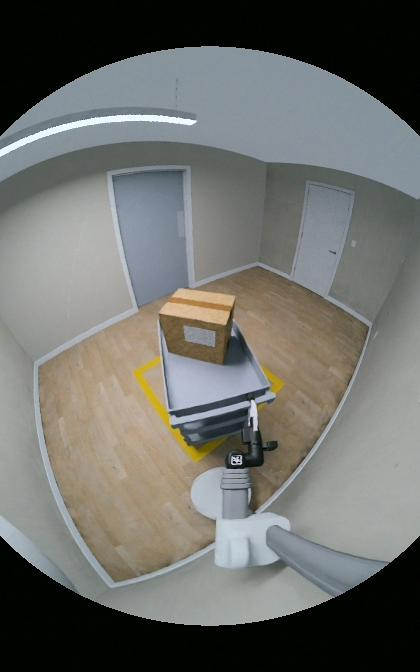

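Call:
move(blocking=false, r2={"base":{"translate_m":0.36,"strafe_m":-0.04},"pace":"slow","contact_limits":{"translate_m":0.3}})

Call:
wait(seconds=6, cameras=["r2_head_left_camera","r2_head_camera"])

Scene clock: 761.87 s.
move: r2 moving
r1: as last shown
r1.base_tilt: forward=-1.6 right=+1.3
r1.lidar_m: 4.42 3.01 2.28 2.23 1.85 1.37 1.33 1.42 2.03 2.51 2.63 3.68
r1.servo_current: wrist_yaw_rad=46(59) wrist_pitch_rad=46(52) wrist_roll_rad=46(72) gripper_m=46(46)
r1.wrist_depth_mm: - 137 - - - - - / - 138 - - - - - / 112 138 213 - - - - / 129 142 245 - - - - / - - - - - - - / 1182 1205 194 1182 187 1160 1118 / 842 750 759 798 788 778 809
r2.base_odometry: x=-3.074 y=-6.338 heading=+0.551
r2.turned_by_wheels: +0.000
r2.turned_by_imu: +0.001
r2.base_tilt: forward=-0.7 right=+0.1
r2.lidar_m: 0.33 0.34 2.50 1.52 1.33 0.60 0.35 0.32 0.32 0.39 0.78 0.44
r2.base_status: translate_m moving; strafe_m moving
r2.joint_positions: lift_m=+0.684 arm_m=+0.000 wrist_yaw_rad=+0.001 wrist_pitch_rad=+0.004 wrist_roll_rad=+1.569 gripper_m=-0.034
r2.joint_status: not commanded
r2.measured_speeds: translate_m=+0.050 strafe_m=-0.006 rotate_rad=+0.000 lift_m=+0.000 arm_m=+0.000 wrist_yaw_rad=-0.021 wrist_pitch_rad=+0.000 wrist_roll_rad=+0.000
r2.motor_effort: lift_m=+21(21) arm_m=-4(4) wheel_0=+6(12) wheel_1=+8(8) wheel_2=-10(13)
r2.servo_current: wrist_yaw_rad=39(65) wrist_pitch_rad=52(52) wrist_roll_rad=52(59) gripper_m=91(98)
r2.contact_limits: translate_m 0.3
r2.hand_pose: x=+0.4593 y=-0.0873 z=+0.8609 quat_wxyz=(+0.708, +0.706, +0.001, -0.001) (m; r2's base frame)
r2.wrist_depth_mm: - - - - - 1661 1160 / - - - - - 1708 1182 / - - - 200 258 1499 1138 / - - - 189 252 1537 278 / - - - 181 238 778 - / - - 184 170 175 - - / - - 430 - 219 - -
pictures: none

Scene clock: 766.27 s.
earlier move: r2 done
r1.base_odometry: x=-1.975 y=+1.941 heading=+2.902
r1.turned_by_wheels: +0.000
r1.turned_by_imu: +0.000
r1.base_tilt: forward=-1.6 right=+1.3
r1.lidar_m: 4.43 3.01 2.28 2.24 1.83 1.39 1.33 1.40 2.06 2.49 2.62 3.67
r1.base_status: not commanded
r1.joint_positions: lift_m=+0.127 arm_m=+0.000 wrist_yaw_rad=+3.092 wrist_pitch_rad=+0.002 wrist_roll_rad=+0.000 gripper_m=+0.056
r1.joint_status: not commanded
r1.measured_speeds: all 0
r1.motor_effort: lift_m=+20(20) arm_m=+5(5) wheel_0=+4(5) wheel_1=+1(2) wheel_2=-1(1)
r1.servo_current: wrist_yaw_rad=39(72) wrist_pitch_rad=39(52) wrist_roll_rad=46(72) gripper_m=46(46)
r1.hand_pose: x=-0.1129 y=+0.1016 z=+0.3046 quat_wxyz=(+0.025, -0.001, +0.000, +1.000) (m; r1's base frame)
r1.wrist_depth_mm: - 137 - - - - - / - 138 - - - - - / 112 138 213 - - - - / 129 142 244 - - - - / - - - - - - - / 1182 1182 195 1182 187 1138 1160 / 866 750 759 798 798 778 820
r2.base_odometry: x=-2.758 y=-6.189 heading=+0.551
r2.turned_by_wheels: +0.000
r2.turned_by_imu: -0.002
r2.base_tilt: forward=-0.7 right=+0.1
r2.lidar_m: 0.26 0.25 2.25 1.82 1.60 1.03 0.62 0.54 0.55 0.68 1.29 0.50
r2.base_status: done
r2.joint_positions: lift_m=+0.684 arm_m=+0.000 wrist_yaw_rad=-0.005 wrist_pitch_rad=+0.004 wrist_roll_rad=+1.569 gripper_m=-0.034
r2.joint_status: not commanded
r2.measured_speeds: all 0
r2.motor_effort: lift_m=+21(21) arm_m=-4(4) wheel_0=+3(12) wheel_1=+4(8) wheel_2=-10(17)
r2.servo_current: wrist_yaw_rad=52(72) wrist_pitch_rad=39(52) wrist_roll_rad=39(59) gripper_m=91(98)
r2.contact_limits: translate_m 0.3
r2.hand_pose: x=+0.4589 y=-0.0889 z=+0.8609 quat_wxyz=(+0.708, +0.706, +0.000, -0.003) (m; r2's base frame)
r2.wrist_depth_mm: - - - - - 1708 1182 / - - - - - 1708 1182 / - - - 264 - 1708 1182 / - - - 227 298 307 307 / - - - 186 257 1618 1255 / - - 185 163 176 1576 1229 / - - - - 198 521 -
wait: 4.40 of 6 s (r2 has come to rest)
pictures: r2_head_camera, r2_head_left_camera
Images, in order (width x height): r2_head_camera 420x560, r2_head_left_camera 420x672.

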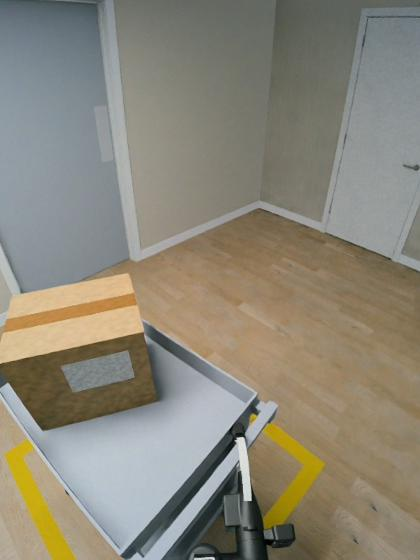

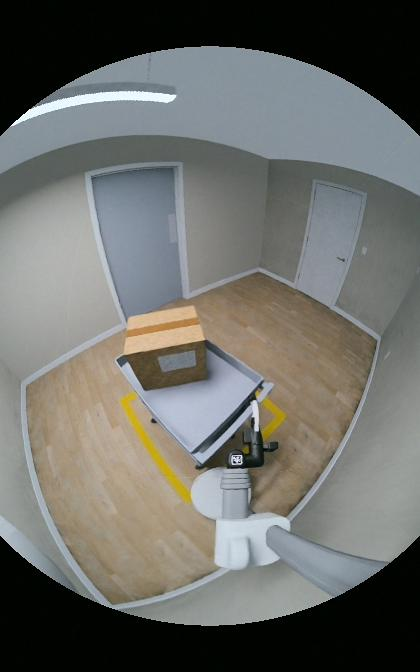

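Call:
move(blocking=false, r2={"base":{"translate_m":0.26,"strafe_m":-0.08},"pace":"slow","contact_limits":{"translate_m":0.3}})

Call:
wait(seconds=6, cameras=["r2_head_left_camera","r2_head_camera","r2_head_right_camera"])

Call:
zoom_image(camera="r2_head_left_camera", region=[90, 290, 310, 530])

Call:
zoom_image(camera="r2_head_right_camera", region=[70, 290, 290, 530])

Scene clock: 774.43 s.
move: r2 moving
r1: as last shown
r1.base_tilt: forward=-1.6 right=+1.2
r1.lidar_m: 4.42 3.07 2.31 2.23 1.82 1.39 1.33 1.41 2.05 2.49 2.64 3.68
r1.motor_effort: lift_m=+20(20) arm_m=+5(5) wheel_0=+4(4) wheel_1=+2(2) wheel_2=-1(1)
r1.servo_current: wrist_yaw_rad=46(59) wrist_pitch_rad=39(52) wrist_roll_rad=59(59) gripper_m=33(46)
r1.wrist_depth_mm: - 137 - - - - - / - 138 - - - - - / 112 138 213 - - - - / 129 142 245 - - - - / - - - - - - - / 1229 1205 193 1182 187 1160 1138 / 842 750 750 798 798 768 809
r2.base_odometry: x=-2.745 y=-6.186 heading=+0.551
r2.turned_by_wheels: +0.000
r2.turned_by_imu: +0.000
r2.base_tilt: forward=-0.7 right=+0.0
r2.lidar_m: 0.25 0.25 0.66 1.82 1.61 1.07 0.65 0.56 0.57 0.69 1.27 0.53
r2.base_status: translate_m moving; strafe_m moving
r2.joint_positions: lift_m=+0.684 arm_m=+0.000 wrist_yaw_rad=-0.005 wrist_pitch_rad=+0.004 wrist_roll_rad=+1.569 gripper_m=-0.034
r2.joint_status: not commanded
r2.measured_speeds: translate_m=+0.049 strafe_m=-0.015 rotate_rad=+0.000 lift_m=+0.000 arm_m=+0.000 wrist_yaw_rad=+0.000 wrist_pitch_rad=+0.000 wrist_roll_rad=+0.000
r2.motor_effort: lift_m=+21(21) arm_m=-4(4) wheel_0=+4(9) wheel_1=+5(7) wheel_2=-12(13)
r2.servo_current: wrist_yaw_rad=65(65) wrist_pitch_rad=39(46) wrist_roll_rad=46(59) gripper_m=85(98)
r2.contact_limits: translate_m 0.3
r2.hand_pose: x=+0.4589 y=-0.0889 z=+0.8609 quat_wxyz=(+0.708, +0.706, +0.000, -0.003) (m; r2's base frame)
r2.wrist_depth_mm: - - - - - 1708 1160 / - - - - - 1708 1205 / - - - 267 - 1756 1182 / - - - 228 303 1430 312 / - - - 187 258 1618 1255 / - - 186 162 176 1661 1255 / - - - - 199 512 -
pictures: none

Scene clock: 777.90 s.
earlier move: r2 done
r1.base_odometry: x=-1.975 y=+1.941 heading=+2.902
r1.turned_by_wheels: +0.000
r1.turned_by_imu: +0.000
r1.base_tilt: forward=-1.6 right=+1.3
r1.lidar_m: 4.41 3.01 2.28 2.23 1.83 1.41 1.34 1.42 2.06 2.51 2.61 3.65
r1.base_status: not commanded
r1.joint_positions: lift_m=+0.127 arm_m=+0.000 wrist_yaw_rad=+3.092 wrist_pitch_rad=+0.002 wrist_roll_rad=+0.000 gripper_m=+0.056
r1.joint_status: not commanded
r1.measured_speeds: all 0
r1.motor_effort: lift_m=+20(20) arm_m=+5(5) wheel_0=+4(5) wheel_1=+1(2) wheel_2=-1(1)
r1.servo_current: wrist_yaw_rad=59(72) wrist_pitch_rad=46(52) wrist_roll_rad=46(72) gripper_m=39(52)
r1.hand_pose: x=-0.1129 y=+0.1016 z=+0.3046 quat_wxyz=(+0.025, -0.001, +0.000, +1.000) (m; r1's base frame)
r1.wrist_depth_mm: - 137 - - - - - / - 137 - - - - - / 112 138 213 - - - - / 129 142 245 - - - - / - - - - - - - / 1205 1205 194 1205 187 1160 1138 / 854 750 768 798 798 788 820
r2.base_odometry: x=-2.495 y=-6.121 heading=+0.551
r2.turned_by_wheels: +0.001
r2.turned_by_imu: +0.003
r2.base_tilt: forward=-0.7 right=+0.1
r2.lidar_m: 0.26 0.25 0.36 2.09 1.84 1.31 0.79 0.70 0.69 0.85 1.57 0.53
r2.base_status: done
r2.joint_positions: lift_m=+0.684 arm_m=+0.000 wrist_yaw_rad=+0.009 wrist_pitch_rad=+0.004 wrist_roll_rad=+1.569 gripper_m=-0.034
r2.joint_status: not commanded
r2.measured_speeds: all 0
r2.motor_effort: lift_m=+21(21) arm_m=-4(4) wheel_0=+7(21) wheel_1=+5(11) wheel_2=-6(13)
r2.servo_current: wrist_yaw_rad=52(72) wrist_pitch_rad=52(52) wrist_roll_rad=46(72) gripper_m=91(98)
r2.contact_limits: translate_m 0.3
r2.hand_pose: x=+0.4601 y=-0.0848 z=+0.8609 quat_wxyz=(+0.708, +0.706, +0.004, +0.002) (m; r2's base frame)
r2.wrist_depth_mm: - - - - - 1708 1182 / - - - - - 1661 1182 / - - - - - 1661 1182 / - - - 242 - 1576 1182 / - - - 195 278 306 307 / - - 187 153 175 1618 1205 / 1983 1863 - - 200 189 -
wait: 3.47 of 6 s (r2 has come to rest)
pictures: r2_head_camera, r2_head_left_camera, r2_head_right_camera
Images, in order (width x height): r2_head_camera 420x560, r2_head_left_camera 420x672, r2_head_right_camera 420x672.

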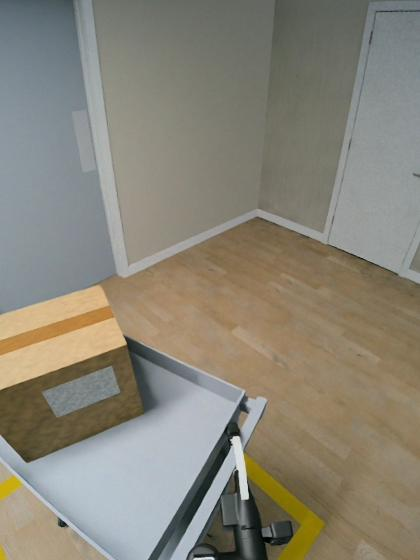

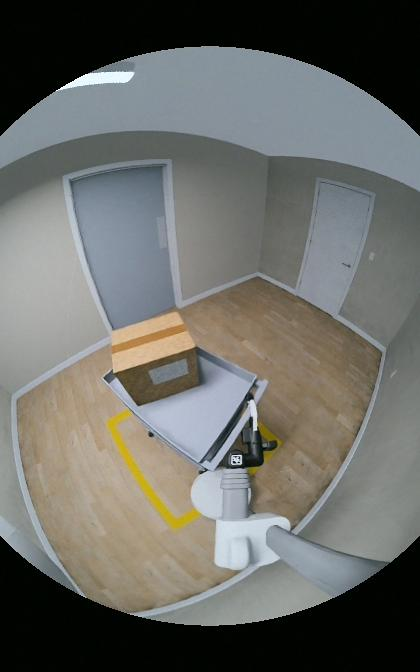

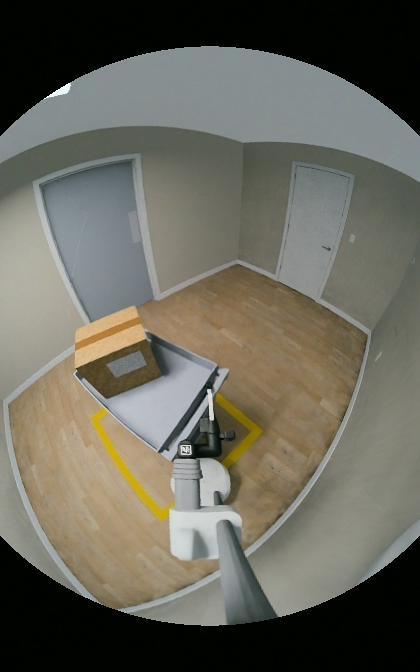

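Scaled by 2.100 from the camera's 420x672 image, which has a finer 600x960 frame.

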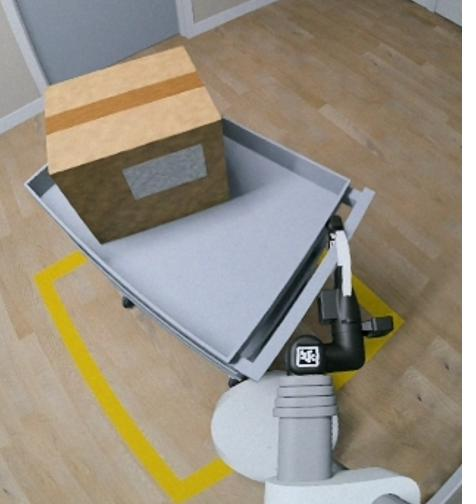

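Scaled by 2.100 from the camera's 420x672 image, which has a finer 600x960 frame.

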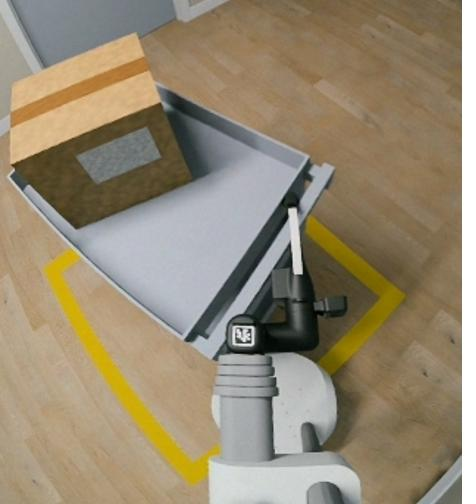

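Call:
move(blocking=false, r2={"joints":{"gripper_m":0.13}})

Call:
wait(seconds=3)

Call:
move(blocking=false, r2={"base":{"translate_m":-0.35},"pace":"slow"})

Call:
wait(seconds=6, cameras=["r2_head_left_camera","r2_head_camera","r2_wrist_camera"])

Call:
zoom_image(camera="r2_head_camera", region=[0, 180, 420, 560])

Call:
zoom_image(camera="r2_head_left_camera", region=[90, 260, 310, 500])

Scene clock: 795.77 s.
move: r2 moving
r1: as last shown
r1.lidar_m: 4.41 3.02 2.28 2.21 1.84 1.39 1.33 1.41 2.06 2.51 2.61 3.67
r1.motor_effort: lift_m=+20(20) arm_m=+5(5) wheel_0=+4(4) wheel_1=+1(2) wheel_2=-1(1)
r1.servo_current: wrist_yaw_rad=52(59) wrist_pitch_rad=39(46) wrist_roll_rad=52(65) gripper_m=46(46)
r1.wrist_depth_mm: - 137 - - - - - / - 138 - - - - - / 112 138 213 - - - - / 129 142 245 - - - - / - - - - - - - / 1182 1205 193 1182 187 1160 1160 / 854 750 759 788 788 768 809
r2.base_odometry: x=-2.495 y=-6.121 heading=+0.551
r2.turned_by_wheels: +0.000
r2.turned_by_imu: +0.000
r2.base_tilt: forward=-0.6 right=+0.1
r2.lidar_m: 0.25 0.25 0.38 2.11 1.83 1.31 0.77 0.69 0.69 0.83 1.56 0.53
r2.base_status: not commanded
r2.joint_positions: lift_m=+0.684 arm_m=+0.000 wrist_yaw_rad=+0.009 wrist_pitch_rad=+0.004 wrist_roll_rad=+1.569 gripper_m=-0.009
r2.joint_status: gripper_m moving
r2.measured_speeds: translate_m=+0.000 strafe_m=+0.000 rotate_rad=+0.000 lift_m=+0.000 arm_m=+0.000 wrist_yaw_rad=-0.009 wrist_pitch_rad=+0.000 wrist_roll_rad=+0.000
r2.motor_effort: lift_m=+21(21) arm_m=-4(4) wheel_0=+7(8) wheel_1=+5(6) wheel_2=-6(6)
r2.servo_current: wrist_yaw_rad=52(78) wrist_pitch_rad=46(46) wrist_roll_rad=52(59) gripper_m=78(117)
r2.contact_limits: translate_m 0.3
r2.hand_pose: x=+0.4600 y=-0.0849 z=+0.8609 quat_wxyz=(+0.708, +0.706, +0.004, +0.002) (m; r2's base frame)
r2.wrist_depth_mm: - - - - - 1618 1160 / - - - - - 1708 1160 / - - - - - 1708 1205 / - - - 272 - 1618 1205 / - - - 191 282 310 312 / - - 188 160 181 1537 1182 / 1863 1863 - - 203 1366 1229
pictures: none

Scene clock: 797.67 s.
earlier move: r2 done
r1.base_odometry: x=-1.975 y=+1.941 heading=+2.902
r1.turned_by_wheels: +0.000
r1.turned_by_imu: +0.000
r1.base_tilt: forward=-1.6 right=+1.2
r1.lidar_m: 4.40 3.03 2.28 2.23 1.84 1.38 1.33 1.41 2.06 2.50 2.64 3.67
r1.base_status: not commanded
r1.joint_positions: lift_m=+0.127 arm_m=+0.000 wrist_yaw_rad=+3.092 wrist_pitch_rad=+0.002 wrist_roll_rad=+0.000 gripper_m=+0.056
r1.joint_status: not commanded
r1.measured_speeds: all 0
r1.motor_effort: lift_m=+20(20) arm_m=+5(5) wheel_0=+4(5) wheel_1=+2(2) wheel_2=-1(1)
r1.servo_current: wrist_yaw_rad=46(59) wrist_pitch_rad=39(52) wrist_roll_rad=33(72) gripper_m=46(52)
r1.hand_pose: x=-0.1129 y=+0.1016 z=+0.3046 quat_wxyz=(+0.025, -0.001, +0.000, +1.000) (m; r1's base frame)
r1.wrist_depth_mm: - 137 - - - - - / - 138 - - - - - / 112 138 213 - - - - / 129 142 244 - - - - / - - - - - - - / 1205 1205 193 1182 187 1160 1118 / 854 750 750 798 788 768 820
r2.base_odometry: x=-2.495 y=-6.121 heading=+0.551
r2.turned_by_wheels: +0.000
r2.turned_by_imu: +0.000
r2.base_tilt: forward=-0.7 right=+0.1
r2.lidar_m: 0.25 0.25 0.39 2.09 1.81 1.35 0.81 0.67 0.69 0.86 1.55 0.47
r2.base_status: not commanded
r2.joint_positions: lift_m=+0.684 arm_m=+0.000 wrist_yaw_rad=+0.000 wrist_pitch_rad=+0.004 wrist_roll_rad=+1.569 gripper_m=+0.130
r2.joint_status: all done
r2.measured_speeds: all 0
r2.motor_effort: lift_m=+20(21) arm_m=-4(4) wheel_0=+4(8) wheel_1=+3(6) wheel_2=-5(6)
r2.servo_current: wrist_yaw_rad=52(78) wrist_pitch_rad=33(52) wrist_roll_rad=46(59) gripper_m=46(124)
r2.contact_limits: translate_m 0.3
r2.hand_pose: x=+0.4593 y=-0.0875 z=+0.8609 quat_wxyz=(+0.708, +0.706, +0.001, -0.001) (m; r2's base frame)
r2.wrist_depth_mm: - - - - - 1708 1182 / - - - - - 1708 1182 / - - - - - 1708 1205 / - - - 287 - 1808 1182 / - - - 208 301 314 322 / - - 217 166 227 1430 1182 / 1983 - - - 213 1576 -
wait: 1.90 of 3 s (r2 has come to rest)
pictures: none

Scene clock: 798.17 s.
move: r2 moving
r1: as last shown
r1.base_tilt: forward=-1.6 right=+1.3
r1.lidar_m: 4.42 3.05 2.29 2.22 1.83 1.38 1.33 1.40 2.06 2.51 2.64 3.67
r1.motor_effort: lift_m=+20(20) arm_m=+5(5) wheel_0=+4(5) wheel_1=+1(2) wheel_2=-1(1)
r1.servo_current: wrist_yaw_rad=46(65) wrist_pitch_rad=39(46) wrist_roll_rad=46(65) gripper_m=46(46)
r1.wrist_depth_mm: - 137 - - - - - / - 138 - - - - - / 112 138 213 - - - - / 129 142 244 - - - - / - - - - - - - / 1182 1205 194 1182 188 1160 1138 / 866 750 750 788 788 768 809
r2.base_odometry: x=-2.505 y=-6.127 heading=+0.551
r2.turned_by_wheels: +0.000
r2.turned_by_imu: +0.000
r2.base_tilt: forward=-0.7 right=+0.1
r2.lidar_m: 0.25 0.25 0.42 2.08 1.83 1.27 0.79 0.69 0.69 0.84 1.56 0.47
r2.base_status: translate_m moving
r2.joint_positions: lift_m=+0.684 arm_m=+0.000 wrist_yaw_rad=+0.000 wrist_pitch_rad=+0.004 wrist_roll_rad=+1.569 gripper_m=+0.130
r2.joint_status: not commanded
r2.measured_speeds: translate_m=-0.049 strafe_m=+0.000 rotate_rad=-0.002 lift_m=+0.000 arm_m=+0.000 wrist_yaw_rad=+0.000 wrist_pitch_rad=+0.000 wrist_roll_rad=+0.000
r2.motor_effort: lift_m=+20(20) arm_m=-4(4) wheel_0=-5(9) wheel_1=-6(6) wheel_2=+8(9)
r2.servo_current: wrist_yaw_rad=59(59) wrist_pitch_rad=46(46) wrist_roll_rad=39(59) gripper_m=52(59)
r2.hand_pose: x=+0.4593 y=-0.0875 z=+0.8609 quat_wxyz=(+0.708, +0.706, +0.001, -0.001) (m; r2's base frame)
r2.wrist_depth_mm: - - - - - 1661 1182 / - - - - - 1708 1205 / - - - - - 1756 1182 / - - - 303 - 1708 1182 / - - - 220 304 327 329 / - - 218 171 212 1430 1255 / 1863 - - - 216 1708 484
pictures: none

Scene clock: 802.47 s.
earlier move: r2 done
r1.base_odometry: x=-1.975 y=+1.941 heading=+2.902
r1.turned_by_wheels: +0.000
r1.turned_by_imu: +0.000
r1.base_tilt: forward=-1.6 right=+1.2
r1.lidar_m: 4.44 3.02 2.30 2.22 1.87 1.36 1.33 1.41 2.04 2.51 2.62 3.69
r1.base_status: not commanded
r1.joint_positions: lift_m=+0.127 arm_m=+0.000 wrist_yaw_rad=+3.092 wrist_pitch_rad=+0.002 wrist_roll_rad=+0.000 gripper_m=+0.056
r1.joint_status: not commanded
r1.measured_speeds: all 0
r1.motor_effort: lift_m=+20(20) arm_m=+5(5) wheel_0=+4(5) wheel_1=+2(2) wheel_2=-1(1)
r1.servo_current: wrist_yaw_rad=65(72) wrist_pitch_rad=39(52) wrist_roll_rad=52(72) gripper_m=33(52)
r1.hand_pose: x=-0.1129 y=+0.1016 z=+0.3046 quat_wxyz=(+0.025, -0.001, +0.000, +1.000) (m; r1's base frame)
r1.wrist_depth_mm: - 137 - - - - - / - 137 - - - - - / 112 138 213 - - - - / 129 142 244 - - - - / - - - - - - - / 1160 1205 193 1182 188 1138 1138 / 854 750 759 809 798 778 820
r2.base_odometry: x=-2.793 y=-6.304 heading=+0.551
r2.turned_by_wheels: +0.000
r2.turned_by_imu: +0.000
r2.base_tilt: forward=-0.7 right=+0.0
r2.lidar_m: 0.49 0.56 2.38 1.83 1.60 0.85 0.51 0.41 0.42 0.54 0.99 3.16
r2.base_status: done
r2.joint_positions: lift_m=+0.684 arm_m=+0.000 wrist_yaw_rad=+0.000 wrist_pitch_rad=+0.004 wrist_roll_rad=+1.569 gripper_m=+0.130
r2.joint_status: not commanded
r2.measured_speeds: all 0
r2.motor_effort: lift_m=+20(20) arm_m=-4(4) wheel_0=-4(12) wheel_1=-3(8) wheel_2=+5(10)
r2.servo_current: wrist_yaw_rad=46(59) wrist_pitch_rad=46(52) wrist_roll_rad=46(59) gripper_m=52(59)
r2.hand_pose: x=+0.4593 y=-0.0875 z=+0.8609 quat_wxyz=(+0.708, +0.706, +0.001, -0.001) (m; r2's base frame)
r2.wrist_depth_mm: - - - - - 1708 1160 / - - - - - 1708 1182 / - - - - - 1708 1182 / - - - - - 1576 1205 / - - - 597 - 723 549 / - - 218 418 213 - 473 / - - 661 - - - -
wait: 4.30 of 6 s (r2 has come to rest)
pictures: r2_head_camera, r2_head_left_camera, r2_wrist_camera
Images, in order (width x height): r2_head_camera 420x560, r2_head_left_camera 420x672, r2_wrist_camera 616x392.

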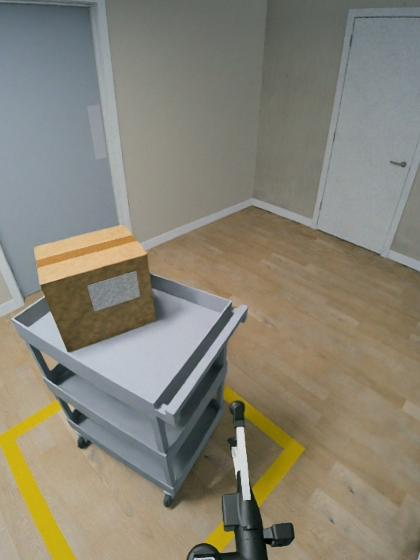

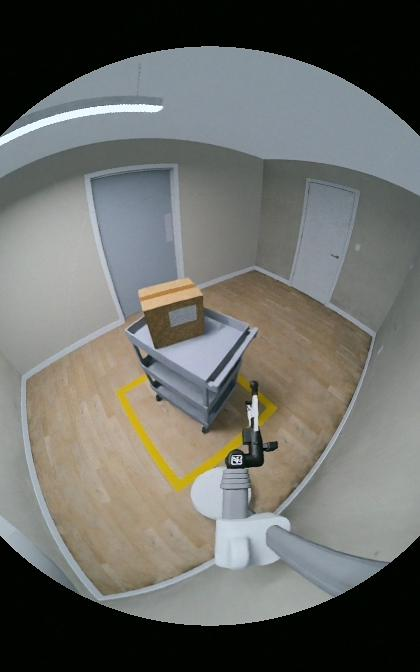

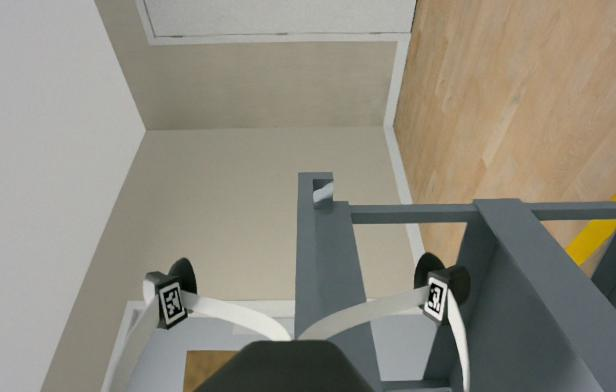

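Scaled by 1.200 from the camera's 420x560 image, which has a finer 1200x1600 frame.

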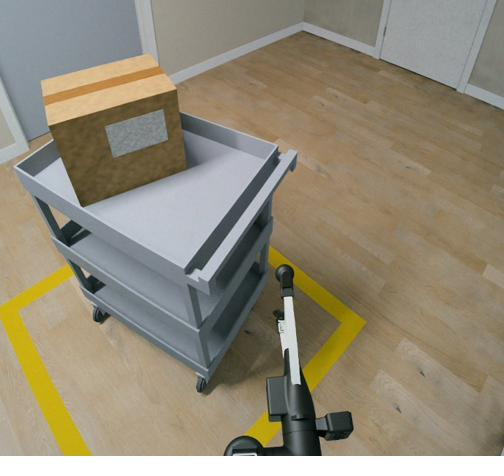

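Scaled by 2.100 from the camera's 420x672 image, which has a finer 600x960 frame.

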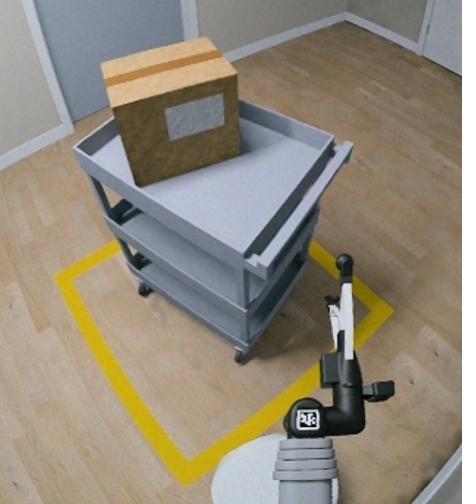

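Call:
finished_scene(scene=1)

The scene is finished: the task was done.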